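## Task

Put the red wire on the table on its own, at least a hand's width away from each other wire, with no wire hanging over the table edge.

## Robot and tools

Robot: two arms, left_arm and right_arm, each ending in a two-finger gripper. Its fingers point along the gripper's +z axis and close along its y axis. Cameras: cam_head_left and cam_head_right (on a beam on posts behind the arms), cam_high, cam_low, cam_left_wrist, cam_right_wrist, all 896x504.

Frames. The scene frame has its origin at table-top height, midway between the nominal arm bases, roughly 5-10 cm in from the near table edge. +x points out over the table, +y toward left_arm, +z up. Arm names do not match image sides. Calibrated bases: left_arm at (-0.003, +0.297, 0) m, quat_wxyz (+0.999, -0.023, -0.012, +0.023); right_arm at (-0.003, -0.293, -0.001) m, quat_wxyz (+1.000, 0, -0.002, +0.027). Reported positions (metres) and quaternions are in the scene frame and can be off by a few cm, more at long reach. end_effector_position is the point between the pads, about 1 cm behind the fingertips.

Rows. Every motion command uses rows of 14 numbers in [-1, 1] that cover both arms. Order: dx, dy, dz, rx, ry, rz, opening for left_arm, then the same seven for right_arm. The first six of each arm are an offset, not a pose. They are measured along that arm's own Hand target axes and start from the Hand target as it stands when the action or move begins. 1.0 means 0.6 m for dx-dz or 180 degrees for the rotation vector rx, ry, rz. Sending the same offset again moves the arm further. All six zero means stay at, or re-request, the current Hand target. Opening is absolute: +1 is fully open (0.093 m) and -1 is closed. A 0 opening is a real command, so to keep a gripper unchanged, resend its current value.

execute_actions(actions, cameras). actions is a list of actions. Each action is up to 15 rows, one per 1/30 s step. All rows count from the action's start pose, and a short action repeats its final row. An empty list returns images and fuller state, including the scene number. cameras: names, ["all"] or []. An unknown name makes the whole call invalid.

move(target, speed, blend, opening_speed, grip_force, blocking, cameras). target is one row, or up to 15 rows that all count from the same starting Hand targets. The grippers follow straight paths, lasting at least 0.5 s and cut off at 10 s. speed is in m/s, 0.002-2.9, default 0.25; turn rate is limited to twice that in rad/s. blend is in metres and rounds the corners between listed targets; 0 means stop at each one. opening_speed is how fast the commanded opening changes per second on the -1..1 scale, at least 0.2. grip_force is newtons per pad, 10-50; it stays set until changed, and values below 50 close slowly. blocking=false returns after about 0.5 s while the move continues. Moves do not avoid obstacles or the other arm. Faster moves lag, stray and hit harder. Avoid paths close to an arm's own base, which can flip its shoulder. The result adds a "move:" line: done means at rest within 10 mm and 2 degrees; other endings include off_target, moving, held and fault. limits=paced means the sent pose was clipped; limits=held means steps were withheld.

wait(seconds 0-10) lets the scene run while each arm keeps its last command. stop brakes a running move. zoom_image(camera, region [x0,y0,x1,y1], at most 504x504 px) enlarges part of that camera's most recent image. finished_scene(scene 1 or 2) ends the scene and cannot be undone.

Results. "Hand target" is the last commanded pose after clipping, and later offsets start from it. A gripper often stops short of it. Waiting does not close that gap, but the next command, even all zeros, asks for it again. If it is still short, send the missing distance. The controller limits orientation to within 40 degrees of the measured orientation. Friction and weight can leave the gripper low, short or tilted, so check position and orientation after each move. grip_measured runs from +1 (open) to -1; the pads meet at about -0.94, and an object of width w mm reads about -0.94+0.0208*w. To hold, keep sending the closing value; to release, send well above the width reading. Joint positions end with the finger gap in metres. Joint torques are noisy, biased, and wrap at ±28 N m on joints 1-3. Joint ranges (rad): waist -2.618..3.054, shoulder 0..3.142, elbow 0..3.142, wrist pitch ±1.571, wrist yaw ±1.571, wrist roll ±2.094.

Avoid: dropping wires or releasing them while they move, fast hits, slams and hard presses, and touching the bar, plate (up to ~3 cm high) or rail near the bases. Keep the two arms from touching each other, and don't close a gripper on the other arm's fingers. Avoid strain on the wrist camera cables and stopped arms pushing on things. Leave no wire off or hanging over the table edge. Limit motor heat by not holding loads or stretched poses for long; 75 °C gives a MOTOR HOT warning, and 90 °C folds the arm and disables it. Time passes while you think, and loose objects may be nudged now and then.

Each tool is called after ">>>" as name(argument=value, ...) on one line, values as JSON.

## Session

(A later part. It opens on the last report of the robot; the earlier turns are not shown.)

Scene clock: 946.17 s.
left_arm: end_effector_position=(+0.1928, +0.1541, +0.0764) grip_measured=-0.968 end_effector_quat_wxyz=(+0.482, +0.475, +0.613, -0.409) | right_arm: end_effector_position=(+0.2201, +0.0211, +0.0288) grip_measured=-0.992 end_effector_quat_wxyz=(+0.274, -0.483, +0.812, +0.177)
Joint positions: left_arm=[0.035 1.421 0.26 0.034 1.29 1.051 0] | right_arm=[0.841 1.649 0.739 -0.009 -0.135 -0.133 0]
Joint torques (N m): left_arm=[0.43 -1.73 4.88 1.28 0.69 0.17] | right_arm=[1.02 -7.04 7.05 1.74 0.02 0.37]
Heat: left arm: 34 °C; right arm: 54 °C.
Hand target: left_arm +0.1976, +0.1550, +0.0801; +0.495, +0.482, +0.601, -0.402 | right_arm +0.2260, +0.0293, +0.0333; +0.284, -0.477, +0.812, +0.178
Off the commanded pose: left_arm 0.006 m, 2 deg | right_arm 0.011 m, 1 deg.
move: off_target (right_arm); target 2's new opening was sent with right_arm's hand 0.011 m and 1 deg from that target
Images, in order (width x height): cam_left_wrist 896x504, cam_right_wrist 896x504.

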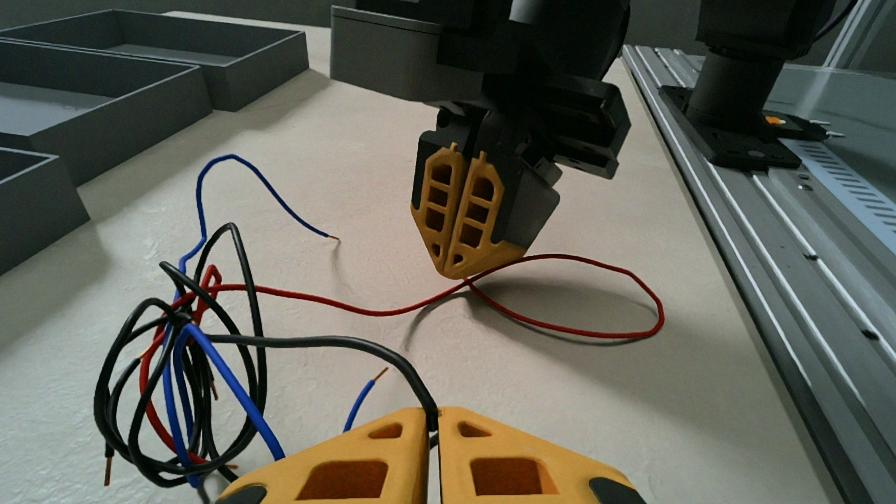

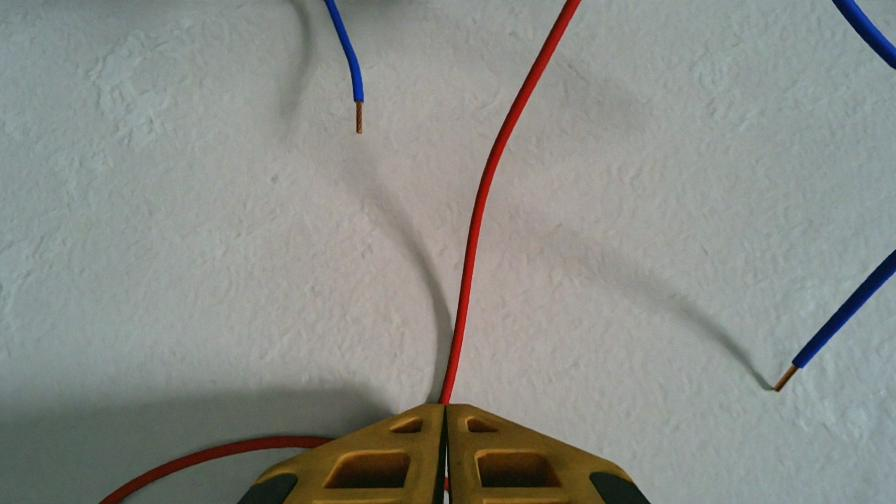

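>>> move(target=[0,0,0,0,0,0,-1,0.115,-0.07,-0.221,0,0,0,-1], speed=0.06, cameras=["cam_right_wrist","cam_left_wrist","cam_high"])

>>> zoom_image(camera="cam_left_wrist", region=[50, 104, 550, 504])

>>> zoom_image(camera="cam_right_wrist", region=[250, 0, 650, 300])

Scene clock: 955.77 s.
left_arm: end_effector_position=(+0.1928, +0.1541, +0.0764) grip_measured=-0.968 end_effector_quat_wxyz=(+0.482, +0.475, +0.613, -0.409) | right_arm: end_effector_position=(+0.2024, -0.1097, +0.0945) grip_measured=-0.992 end_effector_quat_wxyz=(+0.288, -0.473, +0.815, +0.173)
Joint positions: left_arm=[0.035 1.421 0.26 0.034 1.29 1.051 0] | right_arm=[0.474 1.06 0.587 -0.488 -0.332 -0.419 0]
Joint torques (N m): left_arm=[0.38 -1.76 4.79 1.28 0.68 0.18] | right_arm=[-0.44 -4.4 5.08 1.44 -0.38 -0.06]
Heat: left arm: 34 °C; right arm: 53 °C.
Hand target: left_arm +0.1976, +0.1550, +0.0801; +0.495, +0.482, +0.601, -0.402 | right_arm +0.1976, -0.1117, +0.0916; +0.284, -0.477, +0.812, +0.178
Off the commanded pose: left_arm 0.006 m, 2 deg | right_arm 0.006 m, 1 deg.
move: done
Images, in order (width x height): cam_high 896x504, cam_left_wrist 896x504, cam_right_wrist 896x504.

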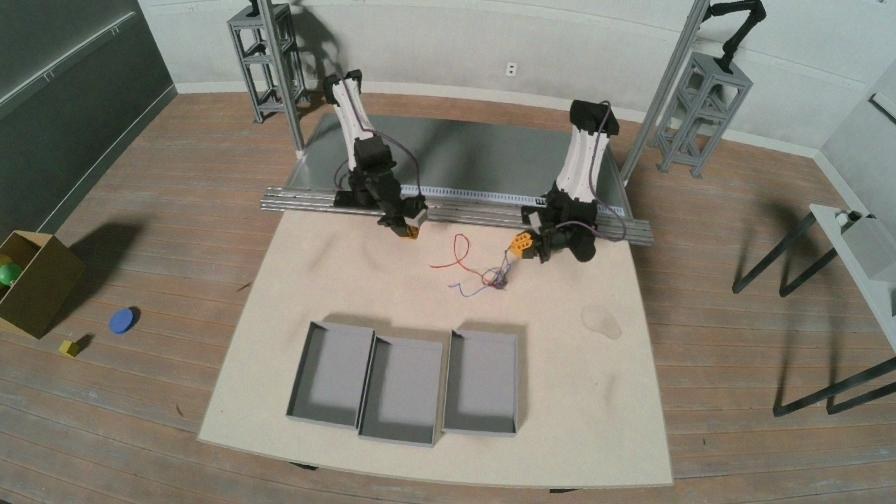

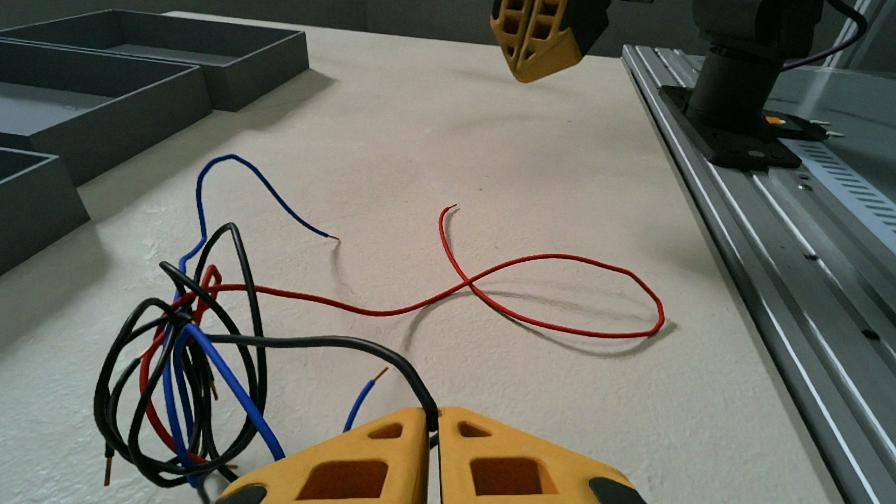

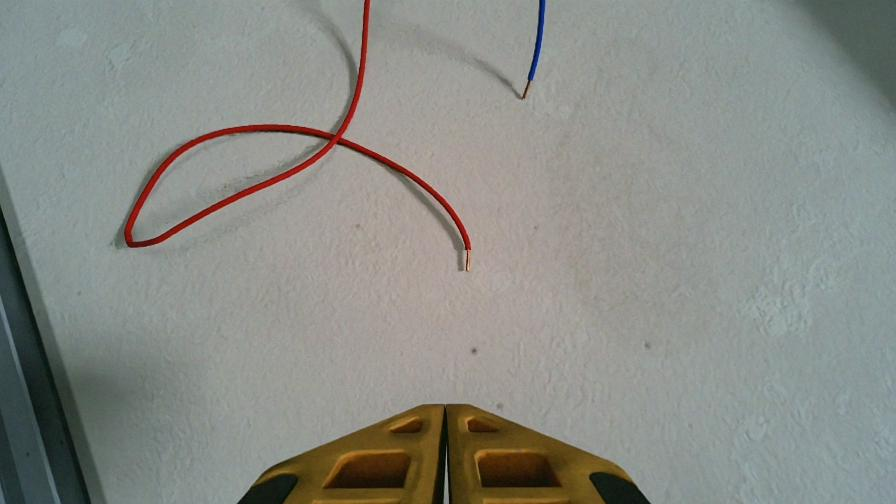

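Scaled by 1.008 from the camera's 896x504 image, which has a finer 1280x720 frame.

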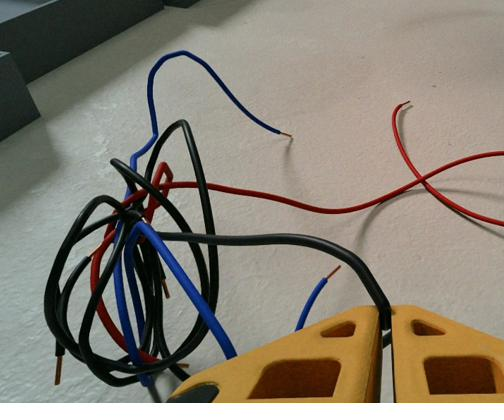

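Scaled by 1.260 from the camera's 896x504 image, which has a finer 1280x720 frame.

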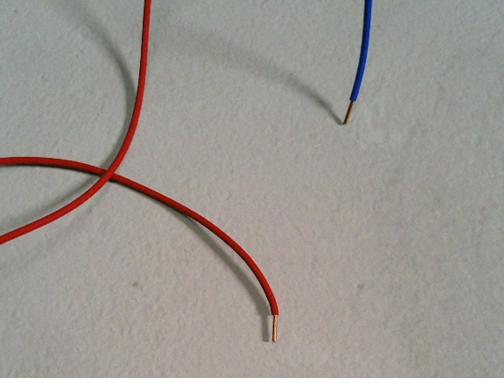

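>>> move(target=[[0,0,0,0,0,0,-1,-0.0935,0.071,0.18,0,0,0,-0.4],[0,0,0,0,0,0,-1,-0.0935,0.071,0.252,0,0,0,-0.4],[0,0,0,0,0,0,-1,-0.0935,0.071,0.252,0,0,0,-1]], speed=[0.2,0.1,0.1], opening_speed=1.0)

>>> move(target=[0,0,0,0,0,0,-1,0.04,-0.02,-0.08,0,0,0,-1], speed=0.06, cameras=["cam_right_wrist","cam_left_wrist"])

Scene clock: 963.30 s.
left_arm: end_effector_position=(+0.1928, +0.1541, +0.0764) grip_measured=-0.968 end_effector_quat_wxyz=(+0.482, +0.475, +0.613, -0.409) | right_arm: end_effector_position=(+0.2305, +0.0326, +0.0215) grip_measured=-0.989 end_effector_quat_wxyz=(+0.304, -0.477, +0.804, +0.183)
Joint positions: left_arm=[0.035 1.421 0.26 0.034 1.29 1.051 0] | right_arm=[0.844 1.711 0.722 0.134 -0.121 -0.128 0]
Joint torques (N m): left_arm=[0.4 -1.74 4.9 1.29 0.68 0.19] | right_arm=[1.02 -6.54 5.75 1.43 -0.05 0.31]
Heat: left arm: 34 °C; right arm: 53 °C.
Hand target: left_arm +0.1976, +0.1550, +0.0801; +0.495, +0.482, +0.601, -0.402 | right_arm +0.2258, +0.0313, +0.0106; +0.284, -0.477, +0.812, +0.178
Off the commanded pose: left_arm 0.006 m, 2 deg | right_arm 0.012 m, 3 deg.
move: off_target (right_arm); target 3's new opening was sent with right_arm's hand 0.011 m and 2 deg from that target

Scene clock: 964.80 s.
left_arm: end_effector_position=(+0.1928, +0.1541, +0.0764) grip_measured=-0.968 end_effector_quat_wxyz=(+0.482, +0.475, +0.613, -0.409) | right_arm: end_effector_position=(+0.2165, -0.0140, +0.0316) grip_measured=-0.989 end_effector_quat_wxyz=(+0.286, -0.473, +0.815, +0.173)
Joint positions: left_arm=[0.035 1.421 0.26 0.034 1.29 1.051 0] | right_arm=[0.779 1.525 0.614 0.005 -0.152 -0.166 0]
Joint torques (N m): left_arm=[0.35 -1.8 4.86 1.3 0.69 0.19] | right_arm=[-0.34 -8.94 4.29 1.51 -0.23 0.03]
Heat: left arm: 34 °C; right arm: 53 °C.
Hand target: left_arm +0.1976, +0.1550, +0.0801; +0.495, +0.482, +0.601, -0.402 | right_arm +0.2132, -0.0175, +0.0325; +0.284, -0.477, +0.812, +0.178
Off the commanded pose: left_arm 0.006 m, 2 deg | right_arm 0.005 m, 1 deg.
move: done
Images, in order (width x height): cam_left_wrist 896x504, cam_right_wrist 896x504.

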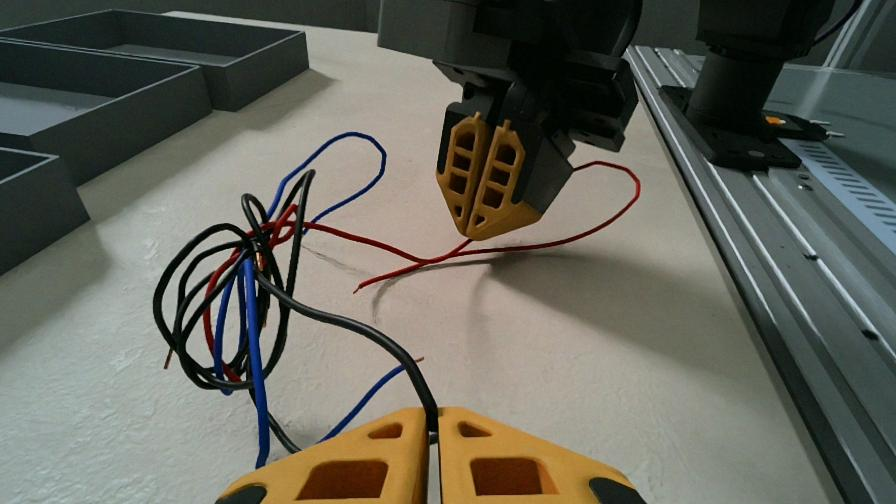

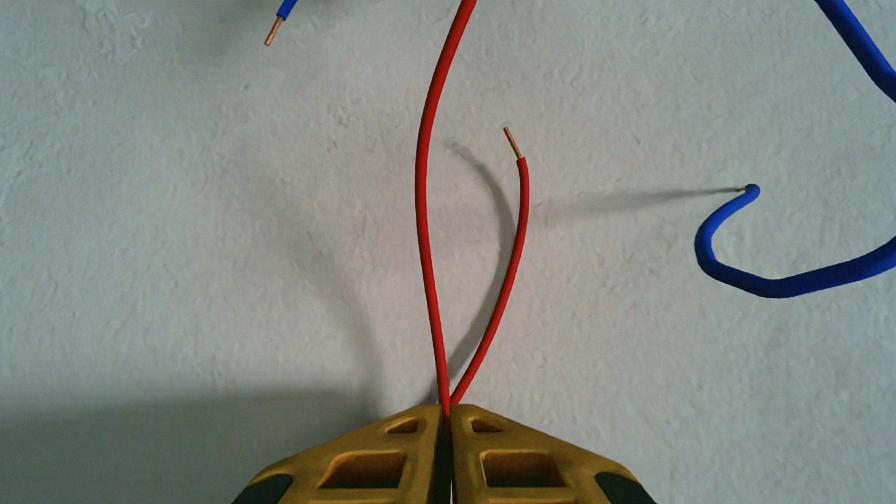

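Gripped red. Now a gentle tug.

>>> move(target=[0,0,0,0,0,0,-1,0.1,-0.05,-0.15,0,0,0,-1], speed=0.05, cameras=["cam_right_wrist","cam_left_wrist"])

>>> zoom_image(camera="cam_left_wrist", region=[150, 54, 600, 454])

>>> zoom_image(camera="cam_right_wrist", region=[250, 0, 650, 300])

Scene clock: 971.00 s.
left_arm: end_effector_position=(+0.1926, +0.1540, +0.0768) grip_measured=-0.968 end_effector_quat_wxyz=(+0.482, +0.475, +0.612, -0.410) | right_arm: end_effector_position=(+0.1965, -0.1134, +0.0730) grip_measured=-0.989 end_effector_quat_wxyz=(+0.300, -0.478, +0.804, +0.186)
Joint positions: left_arm=[0.035 1.421 0.26 0.034 1.293 1.052 0] | right_arm=[0.444 1.044 0.471 -0.369 -0.379 -0.45 0]
Joint torques (N m): left_arm=[0.42 -1.76 4.83 1.29 0.65 0.17] | right_arm=[-1.17 -3.97 4.75 1.12 -0.14 -0.03]
Heat: left arm: 34 °C; right arm: 53 °C.
Hand target: left_arm +0.1977, +0.1551, +0.0800; +0.495, +0.482, +0.601, -0.402 | right_arm +0.1902, -0.1228, +0.0638; +0.284, -0.477, +0.812, +0.178
Off the commanded pose: left_arm 0.006 m, 2 deg | right_arm 0.015 m, 2 deg.
move: off_target (right_arm)
Images, in order (width x height): cam_left_wrist 896x504, cam_right_wrist 896x504.

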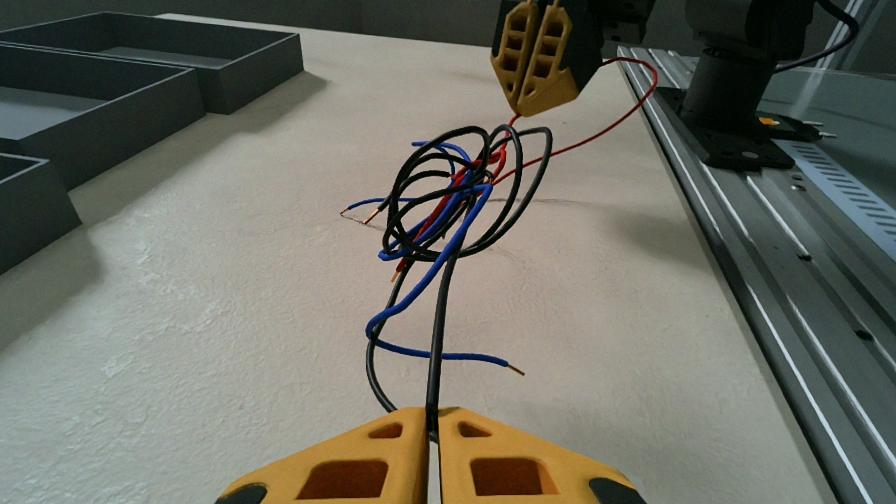

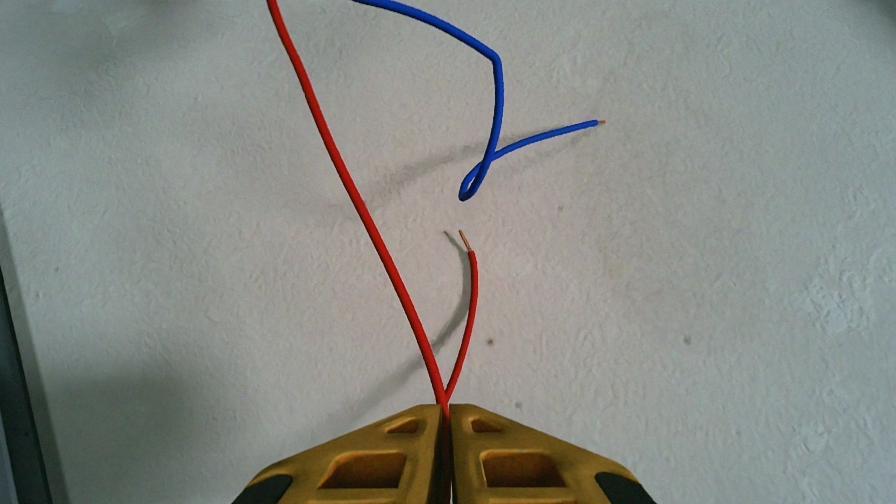

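Scaled by 1.120 from the camera's 896x504 image, which has a finer 1280x720 frame.

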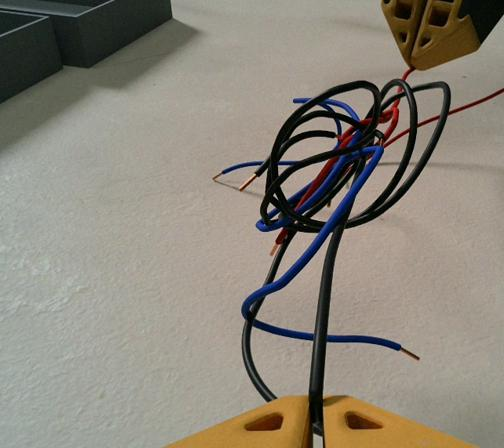

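Scaled by 1.260 from the camera's 896x504 image, which has a finer 1280x720 frame.

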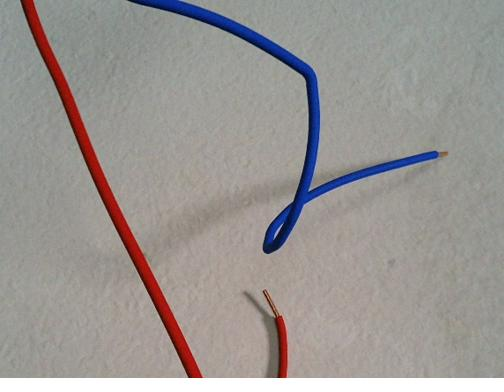

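>>> move(target=[0,0,0,0,0,0,-1,0.08,-0.05,-0.12,0,0,0,-1], speed=0.05, cameras=["cam_right_wrist","cam_left_wrist"])

>>> zoom_image(camera="cam_left_wrist", region=[350, 54, 650, 354])

Scene clock: 977.30 s.
left_arm: end_effector_position=(+0.1866, +0.1496, +0.0832) grip_measured=-0.968 end_effector_quat_wxyz=(+0.485, +0.476, +0.595, -0.430) | right_arm: end_effector_position=(+0.1680, -0.1817, +0.1001) grip_measured=-0.989 end_effector_quat_wxyz=(+0.314, -0.481, +0.779, +0.251)
Joint positions: left_arm=[0.022 1.421 0.26 0.026 1.339 1.058 0] | right_arm=[-0.096 0.91 0.522 -0.874 -0.779 -1.021 0]
Joint torques (N m): left_arm=[1.55 -1.95 4.92 1.22 0.19 0.15] | right_arm=[-3.23 -1.31 7.79 0.69 0.96 -0.08]
Heat: left arm: 34 °C; right arm: 52 °C.
Hand target: left_arm +0.1976, +0.1551, +0.0801; +0.495, +0.482, +0.601, -0.402 | right_arm +0.1772, -0.2100, +0.0887; +0.284, -0.477, +0.812, +0.178
Off the commanded pose: left_arm 0.013 m, 4 deg | right_arm 0.032 m, 10 deg.
move: off_target (left_arm, right_arm)
Images, in order (width x height): cam_left_wrist 896x504, cam_right_wrist 896x504.

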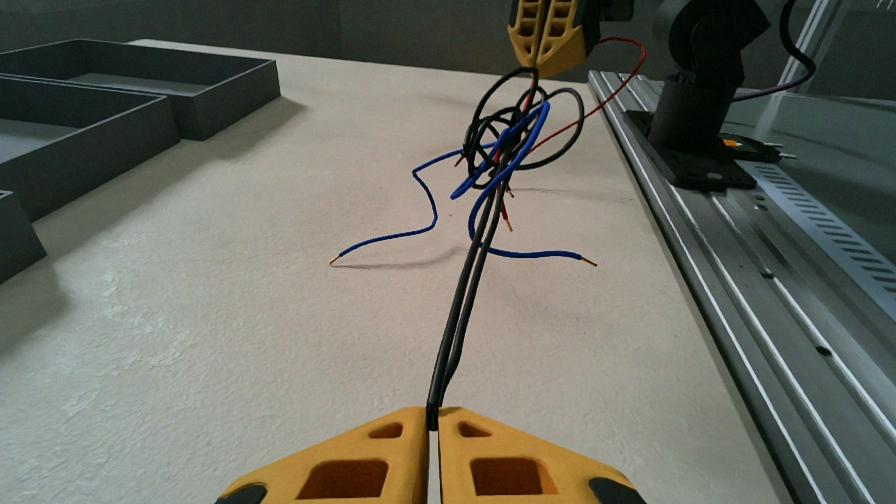

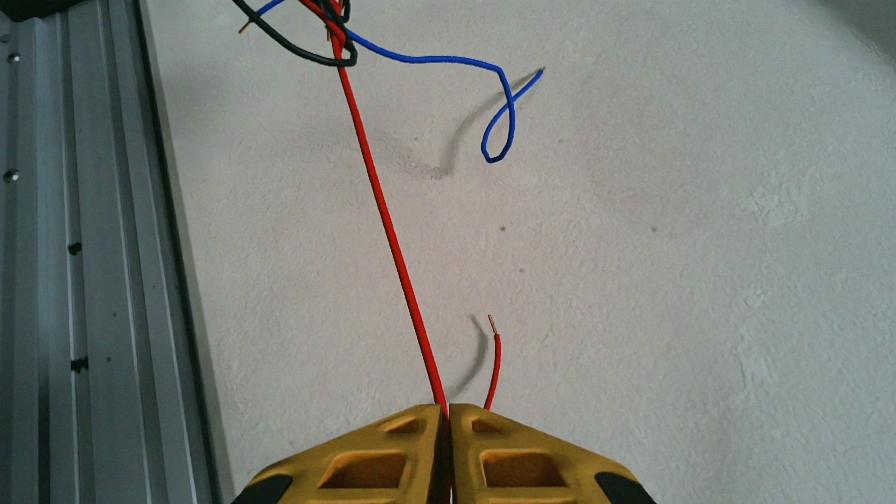

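Scaled by 1.680 from the camera's 896x504 image, which has a finer 1280x720 frame.

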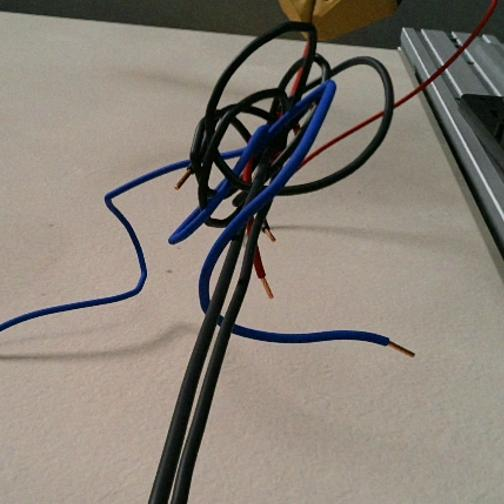

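>>> move(target=[0,0,0,0,0,0,-1,0.06,-0.04,-0.08,0,0,0,-1], speed=0.05, cameras=["cam_right_wrist","cam_left_wrist"])

>>> zoom_image(camera="cam_left_wrist", region=[350, 54, 650, 354])

>>> zoom_image(camera="cam_right_wrist", region=[130, 0, 430, 200])

Scene clock: 982.40 s.
left_arm: end_effector_position=(+0.1787, +0.1447, +0.0876) grip_measured=-0.968 end_effector_quat_wxyz=(+0.482, +0.477, +0.581, -0.450) | right_arm: end_effector_position=(+0.1512, -0.2260, +0.1240) grip_measured=-0.989 end_effector_quat_wxyz=(+0.315, -0.428, +0.793, +0.298)
Joint positions: left_arm=[0.004 1.421 0.26 0 1.375 1.071 0] | right_arm=[-0.526 1.07 0.658 -1.351 -0.881 -1.553 0]
Joint torques (N m): left_arm=[3.41 -2.45 5.19 1.21 -0.15 0.16] | right_arm=[-4.45 -1.21 9.1 1.1 1.25 -0.07]
Heat: left arm: 34 °C; right arm: 51 °C.
Hand target: left_arm +0.1976, +0.1550, +0.0800; +0.495, +0.482, +0.601, -0.402 | right_arm +0.1704, -0.2727, +0.1027; +0.284, -0.477, +0.812, +0.178
Off the commanded pose: left_arm 0.023 m, 6 deg | right_arm 0.055 m, 15 deg.
move: off_target (left_arm, right_arm)
Images, in order (width x height): cam_left_wrist 896x504, cam_right_wrist 896x504.

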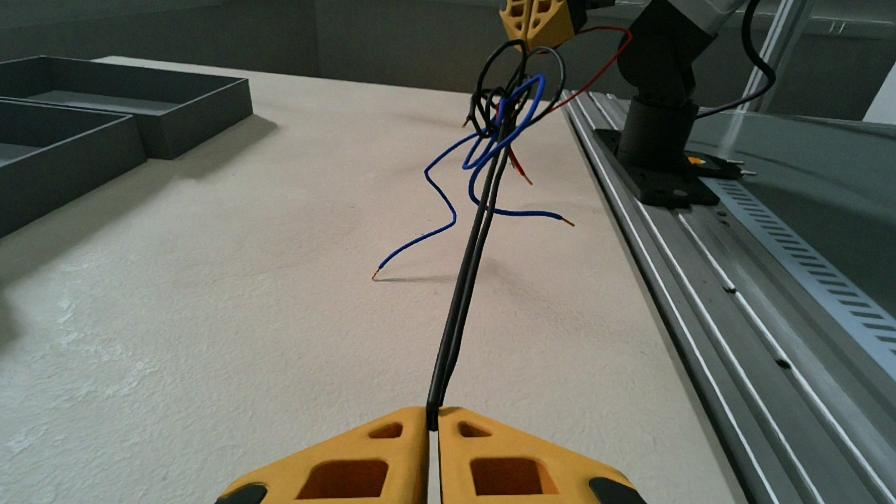

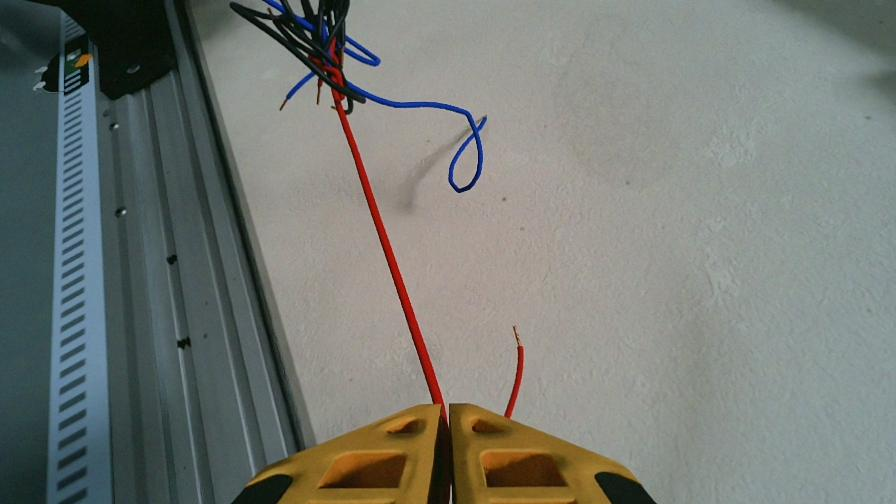

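Scaled by 1.680 from the camera's 896x504 image, which has a finer 1280x720 frame.

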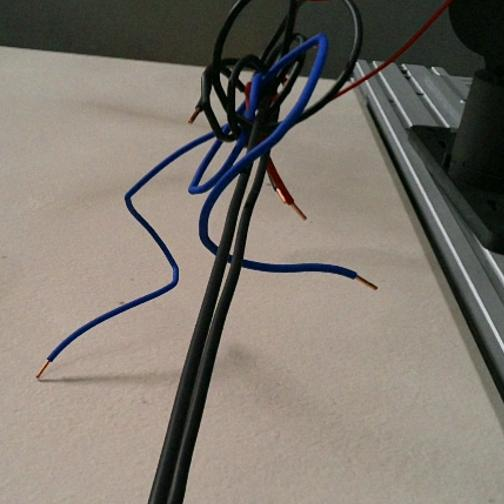

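Scaled by 1.680 from the camera's 896x504 image, which has a finer 1280x720 frame.

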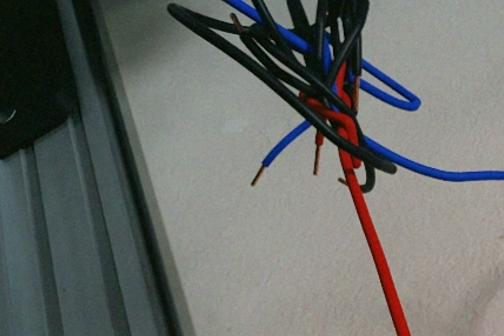

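>>> move(target=[-0.02,0,-0.1,0,0,0,-1,0.0,0.0,0.0,0,0,0,-1], speed=0.05, cameras=["cam_right_wrist","cam_left_wrist"])

>>> zoom_image(camera="cam_right_wrist", region=[130, 0, 430, 200])

>>> zoom_image(camera="cam_left_wrist", region=[350, 0, 650, 300])

Scene clock: 990.73 s.
left_arm: end_effector_position=(+0.1527, +0.1876, +0.1085) grip_measured=-0.968 end_effector_quat_wxyz=(+0.440, +0.450, +0.625, -0.461) | right_arm: end_effector_position=(+0.1414, -0.2164, +0.1356) grip_measured=-0.989 end_effector_quat_wxyz=(+0.312, -0.400, +0.792, +0.339)
Joint positions: left_arm=[0.292 1.56 0.515 -1.222 1.26 2.09 0] | right_arm=[-0.534 1.07 0.665 -1.45 -0.927 -1.558 0]
Joint torques (N m): left_arm=[5.9 -3.22 8.09 0.12 0.29 0.19] | right_arm=[-4.27 -2.03 10 1.67 1.59 0]
Motor temperatures (°C): left_arm=[25 30 34 33 28 25 27] | right_arm=[26 50 43 31 28 23 30]
Heat: left arm: 34 °C; right arm: 50 °C.
Hand target: left_arm +0.1858, +0.2105, +0.1031; +0.495, +0.483, +0.600, -0.402 | right_arm +0.1704, -0.2727, +0.1027; +0.284, -0.477, +0.812, +0.178
Off the commanded pose: left_arm 0.041 m, 10 deg | right_arm 0.071 m, 21 deg.
joint sent to its limit (left arm) — joint 6 (wrist roll), upper limit. The joint targets are off in position and orientation.
move: off_target (left_arm, right_arm)
Images, in order (width x height): cam_left_wrist 896x504, cam_right_wrist 896x504.

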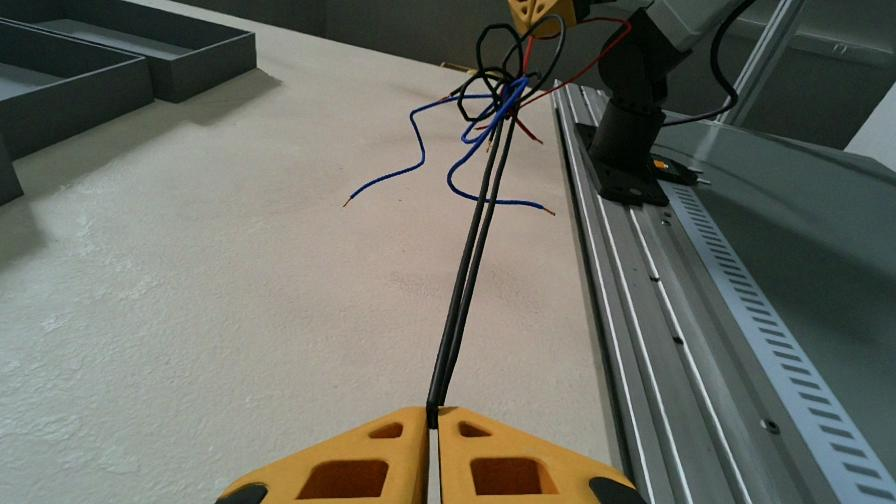

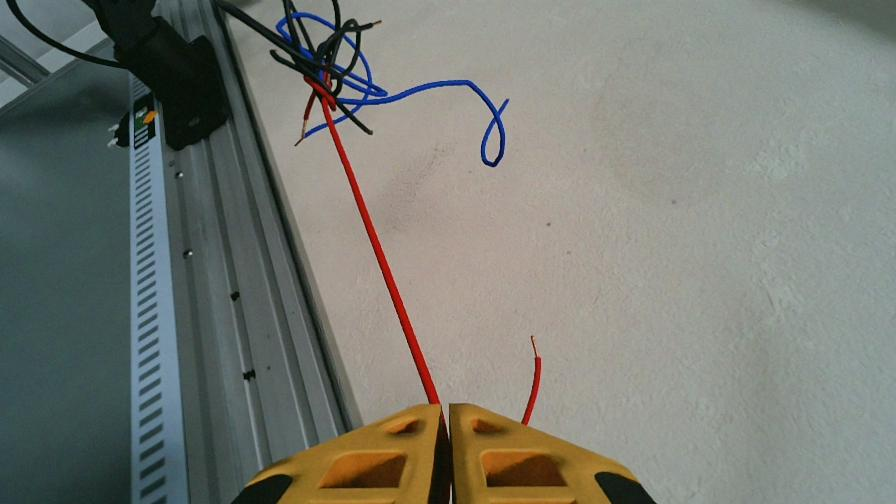

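Scaled by 1.680 from the camera's 896x504 image, which has a finer 1280x720 frame.

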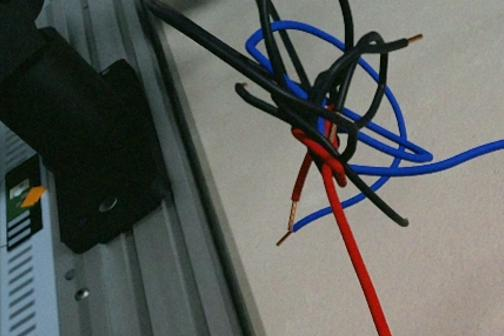

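Scaled by 1.680 from the camera's 896x504 image, which has a finer 1280x720 frame.

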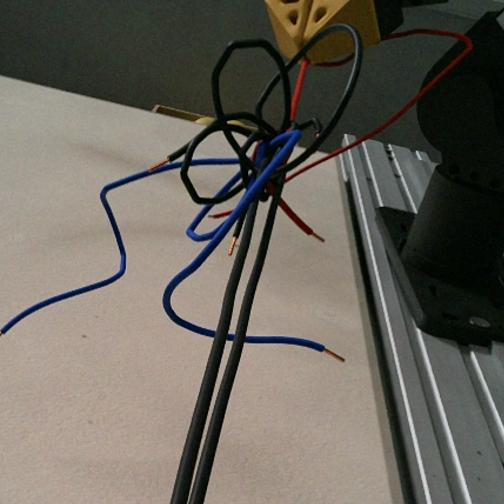

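>>> move(target=[-0.039,0.097,0.049,0,0,0,-1,-0.1235,-0.098,-0.003,0,0,0,-1], speed=0.06, cameras=["cam_right_wrist","cam_left_wrist"])

>>> zoom_image(camera="cam_right_wrist", region=[130, 0, 430, 200])

>>> zoom_image(camera="cam_left_wrist", region=[350, 0, 650, 300])

Scene clock: 1000.87 s.
left_arm: end_effector_position=(+0.2358, +0.1814, +0.1227) grip_measured=-0.968 end_effector_quat_wxyz=(+0.481, +0.472, +0.598, -0.433) | right_arm: end_effector_position=(+0.2310, -0.2205, +0.1635) grip_measured=-0.989 end_effector_quat_wxyz=(+0.310, -0.464, +0.784, +0.272)
Joint positions: left_arm=[0.144 1.606 0.692 -0.767 1.358 1.602 0] | right_arm=[-0.293 1.276 0.965 -1.175 -0.845 -1.269 0]
Joint torques (N m): left_arm=[2.1 -3.9 5.81 0.73 0.33 -0.11] | right_arm=[-2.41 -3.78 8.34 1.05 1.01 0.23]
Heat: left arm: 36 °C; right arm: 49 °C.
Hand target: left_arm +0.2497, +0.1904, +0.1202; +0.495, +0.482, +0.601, -0.402 | right_arm +0.2498, -0.2521, +0.1499; +0.284, -0.477, +0.812, +0.178
Off the commanded pose: left_arm 0.017 m, 4 deg | right_arm 0.039 m, 12 deg.
move: off_target (left_arm, right_arm)
Images, in order (width x height): cam_left_wrist 896x504, cam_right_wrist 896x504.

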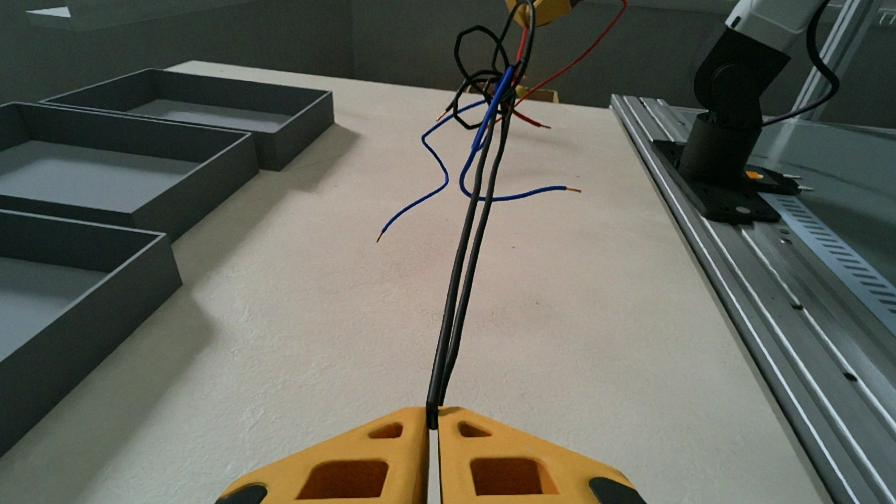

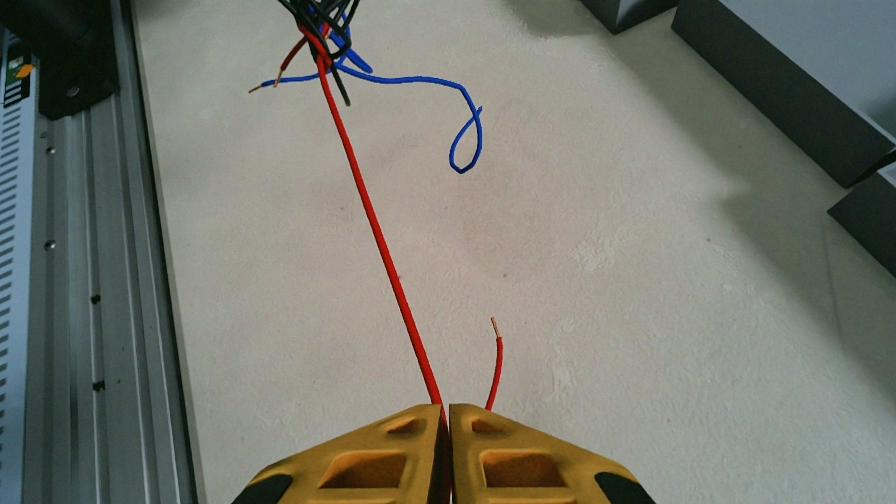

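Scaled by 1.680 from the camera's 896x504 image, which has a finer 1280x720 frame.

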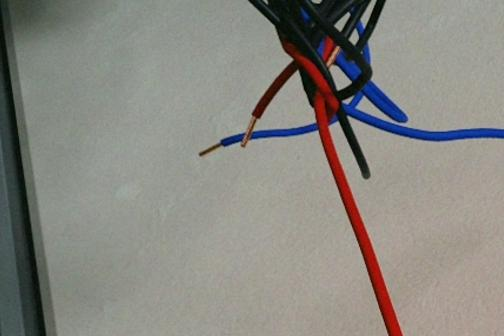

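Scaled by 1.680 from the camera's 896x504 image, which has a finer 1280x720 frame.

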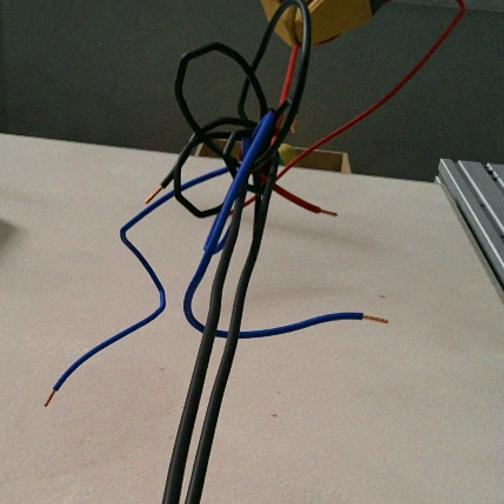

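>>> move(target=[-0.02,0,-0.1,0,0,0,-1,0.06,-0.05,-0.1,0,0,0,-1], speed=0.06, cameras=["cam_right_wrist","cam_left_wrist"])

>>> zoom_image(camera="cam_right_wrist", region=[130, 0, 430, 200])

>>> zoom_image(camera="cam_left_wrist", region=[350, 0, 650, 300])

Scene clock: 1005.77 s.
left_arm: end_effector_position=(+0.2347, +0.2424, +0.1368) grip_measured=-0.972 end_effector_quat_wxyz=(+0.479, +0.459, +0.638, -0.392) | right_arm: end_effector_position=(+0.2420, -0.3196, +0.1703) grip_measured=-0.989 end_effector_quat_wxyz=(+0.285, -0.471, +0.814, +0.186)
Joint positions: left_arm=[0.399 1.683 0.866 -1.318 1.229 2.088 0] | right_arm=[-0.61 1.44 1.193 -1.399 -0.689 -1.632 0]
Joint torques (N m): left_arm=[0.21 -5.63 5.72 -0.87 0.5 0.17] | right_arm=[-0.21 -4.77 7.45 0.12 -0.39 -0.01]
Heat: left arm: 36 °C; right arm: 49 °C.
Hand target: left_arm +0.2378, +0.2457, +0.1433; +0.495, +0.483, +0.601, -0.402 | right_arm +0.2448, -0.3244, +0.1731; +0.284, -0.477, +0.812, +0.178
Off the commanded pose: left_arm 0.008 m, 5 deg | right_arm 0.006 m, 1 deg.
joint sent to its limit (left arm) — joint 6 (wrist roll), upper limit. The joint targets are off in orientation, not in position.
move: off_target (left_arm)
Images, in order (width x height): cam_left_wrist 896x504, cam_right_wrist 896x504.

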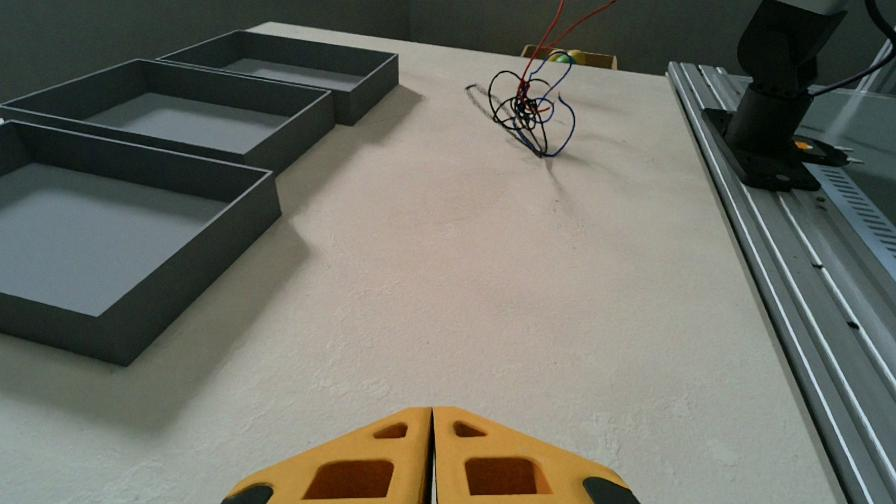

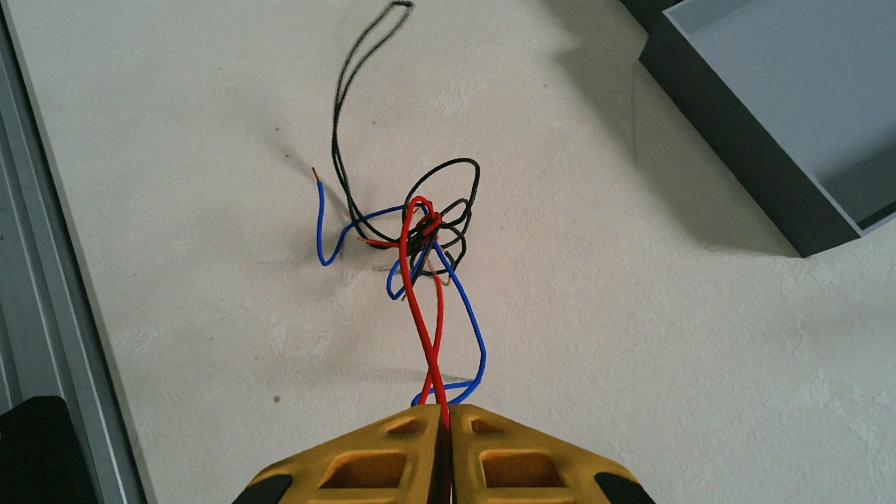

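Scaled by 1.680 from the camera's 896x504 image, which has a finer 1280x720 frame.

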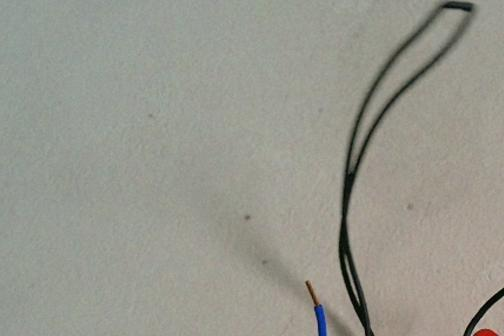

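Scaled by 1.680 from the camera's 896x504 image, which has a finer 1280x720 frame.

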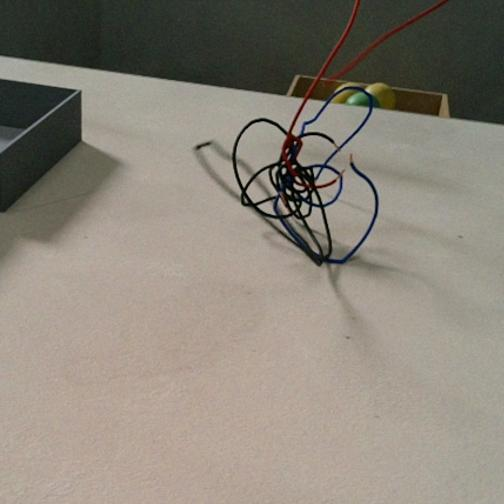

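>>> zoom_image(camera="cam_right_wrist", region=[300, 140, 520, 400])

Scaled by 1.938 from the camera's 896x504 image, which has a finer 1280x720 frame.

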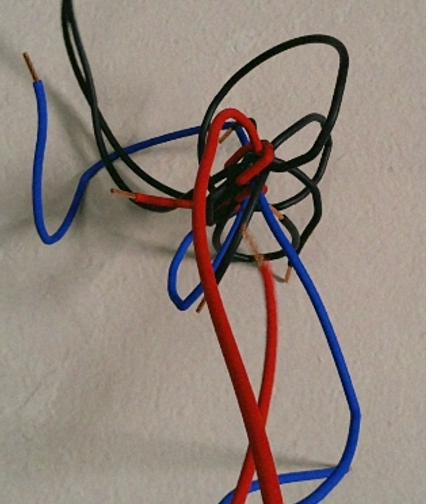

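>>> move(target=[[0,0,0,0,0,0,-0.9,0.0,0,-0.2,0,0,0,-1],[0,0,0,0,0,0,-0.9,0,0,-0.08,0,0,0,-1],[0,0,0,0,0,0,-0.9,0.0,0,-0.2,0,0,0,-1],[0,0,0,0,0,0,-0.9,0,0,-0.08,0,0,0,-1],[0,0,0,0,0,0,-0.9,0.0,0,-0.2,0,0,0,-1],[0,0,0,0,0,0,-0.9,0,0,-0.08,0,0,0,-1],[0,0,0,0,0,0,-0.9,0.0,0,-0.2,0,0,0,-1]], speed=0.6, blend=[0.01,0.01,0.01,0.01,0.01,0.01,0], cameras=["cam_right_wrist","cam_low","cam_left_wrist"])

>>> zoom_image(camera="cam_right_wrist", region=[300, 140, 520, 400])

Scene clock: 1017.70 s.
left_arm: end_effector_position=(+0.2345, +0.2423, +0.1367) grip_measured=-0.902 end_effector_quat_wxyz=(+0.478, +0.459, +0.638, -0.392) | right_arm: end_effector_position=(+0.2104, -0.3886, +0.2635) grip_measured=-0.989 end_effector_quat_wxyz=(+0.330, -0.420, +0.845, -0.002)
Joint positions: left_arm=[0.399 1.683 0.866 -1.319 1.228 2.088 0.002] | right_arm=[-0.921 1.269 1.447 -1.558 -0.647 -1.726 0]
Joint torques (N m): left_arm=[0.21 -5.65 5.72 -0.89 0.48 0.19] | right_arm=[-0.35 -3.45 6.53 0.56 -0.4 -0.01]
Heat: left arm: 35 °C; right arm: 49 °C.
Hand target: left_arm +0.2378, +0.2457, +0.1433; +0.495, +0.483, +0.601, -0.402 | right_arm +0.2098, -0.3917, +0.2661; +0.284, -0.477, +0.812, +0.178
Off the commanded pose: left_arm 0.008 m, 5 deg | right_arm 0.004 m, 23 deg.
joint sent to its limit (left arm) — joint 6 (wrist roll), upper limit. The joint targets are off in orientation, not in position.
joint sent to its limit (right arm) — joint 4 (wrist pitch), lower limit. The joint targets are off in orientation, not in position.
move: off_target (left_arm, right_arm); blend cut to 0 m at target 1
Images, in order (width x height): cam_low 896x504, cam_left_wrist 896x504, cam_right_wrist 896x504.

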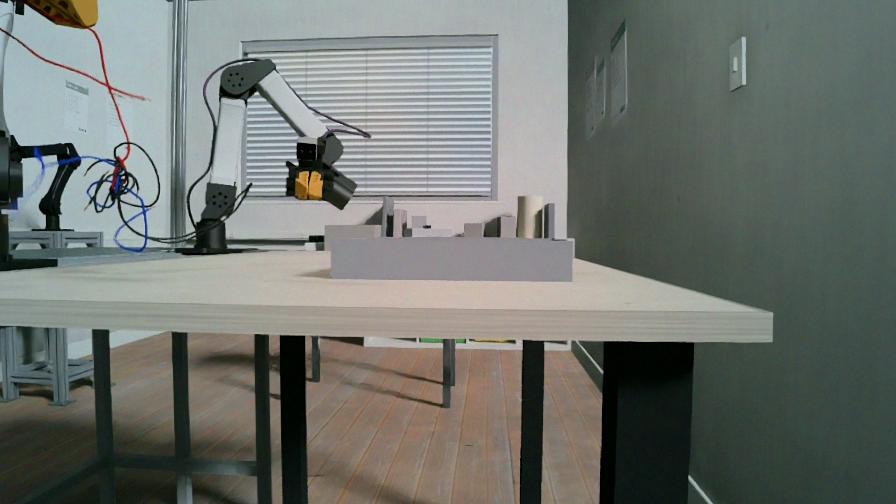

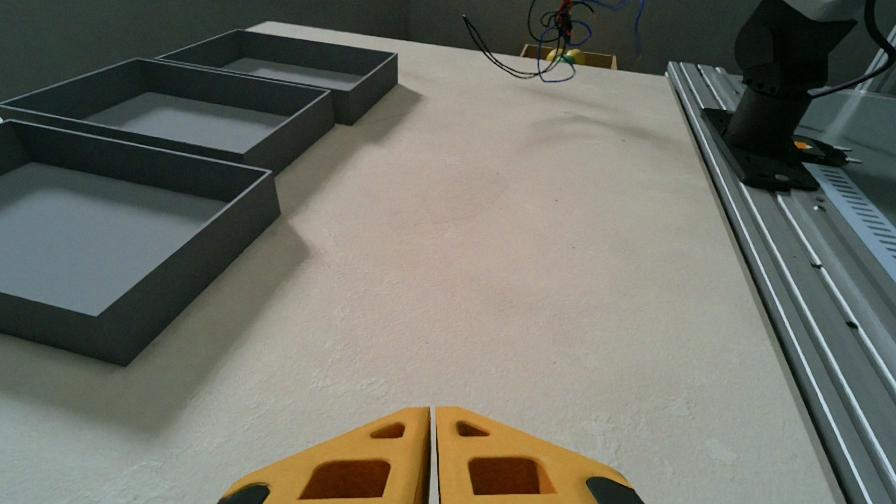

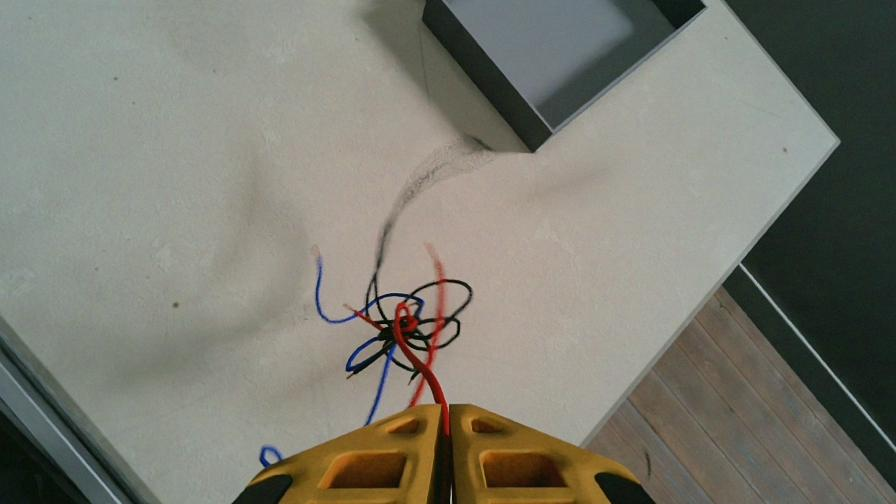

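Scaled by 1.938 from the camera's 896x504 image, which has a finer 1280x720 frame.

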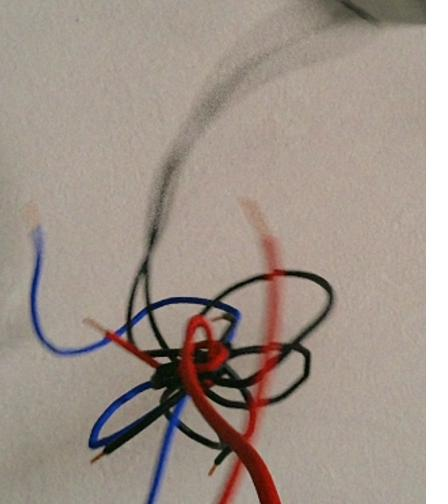

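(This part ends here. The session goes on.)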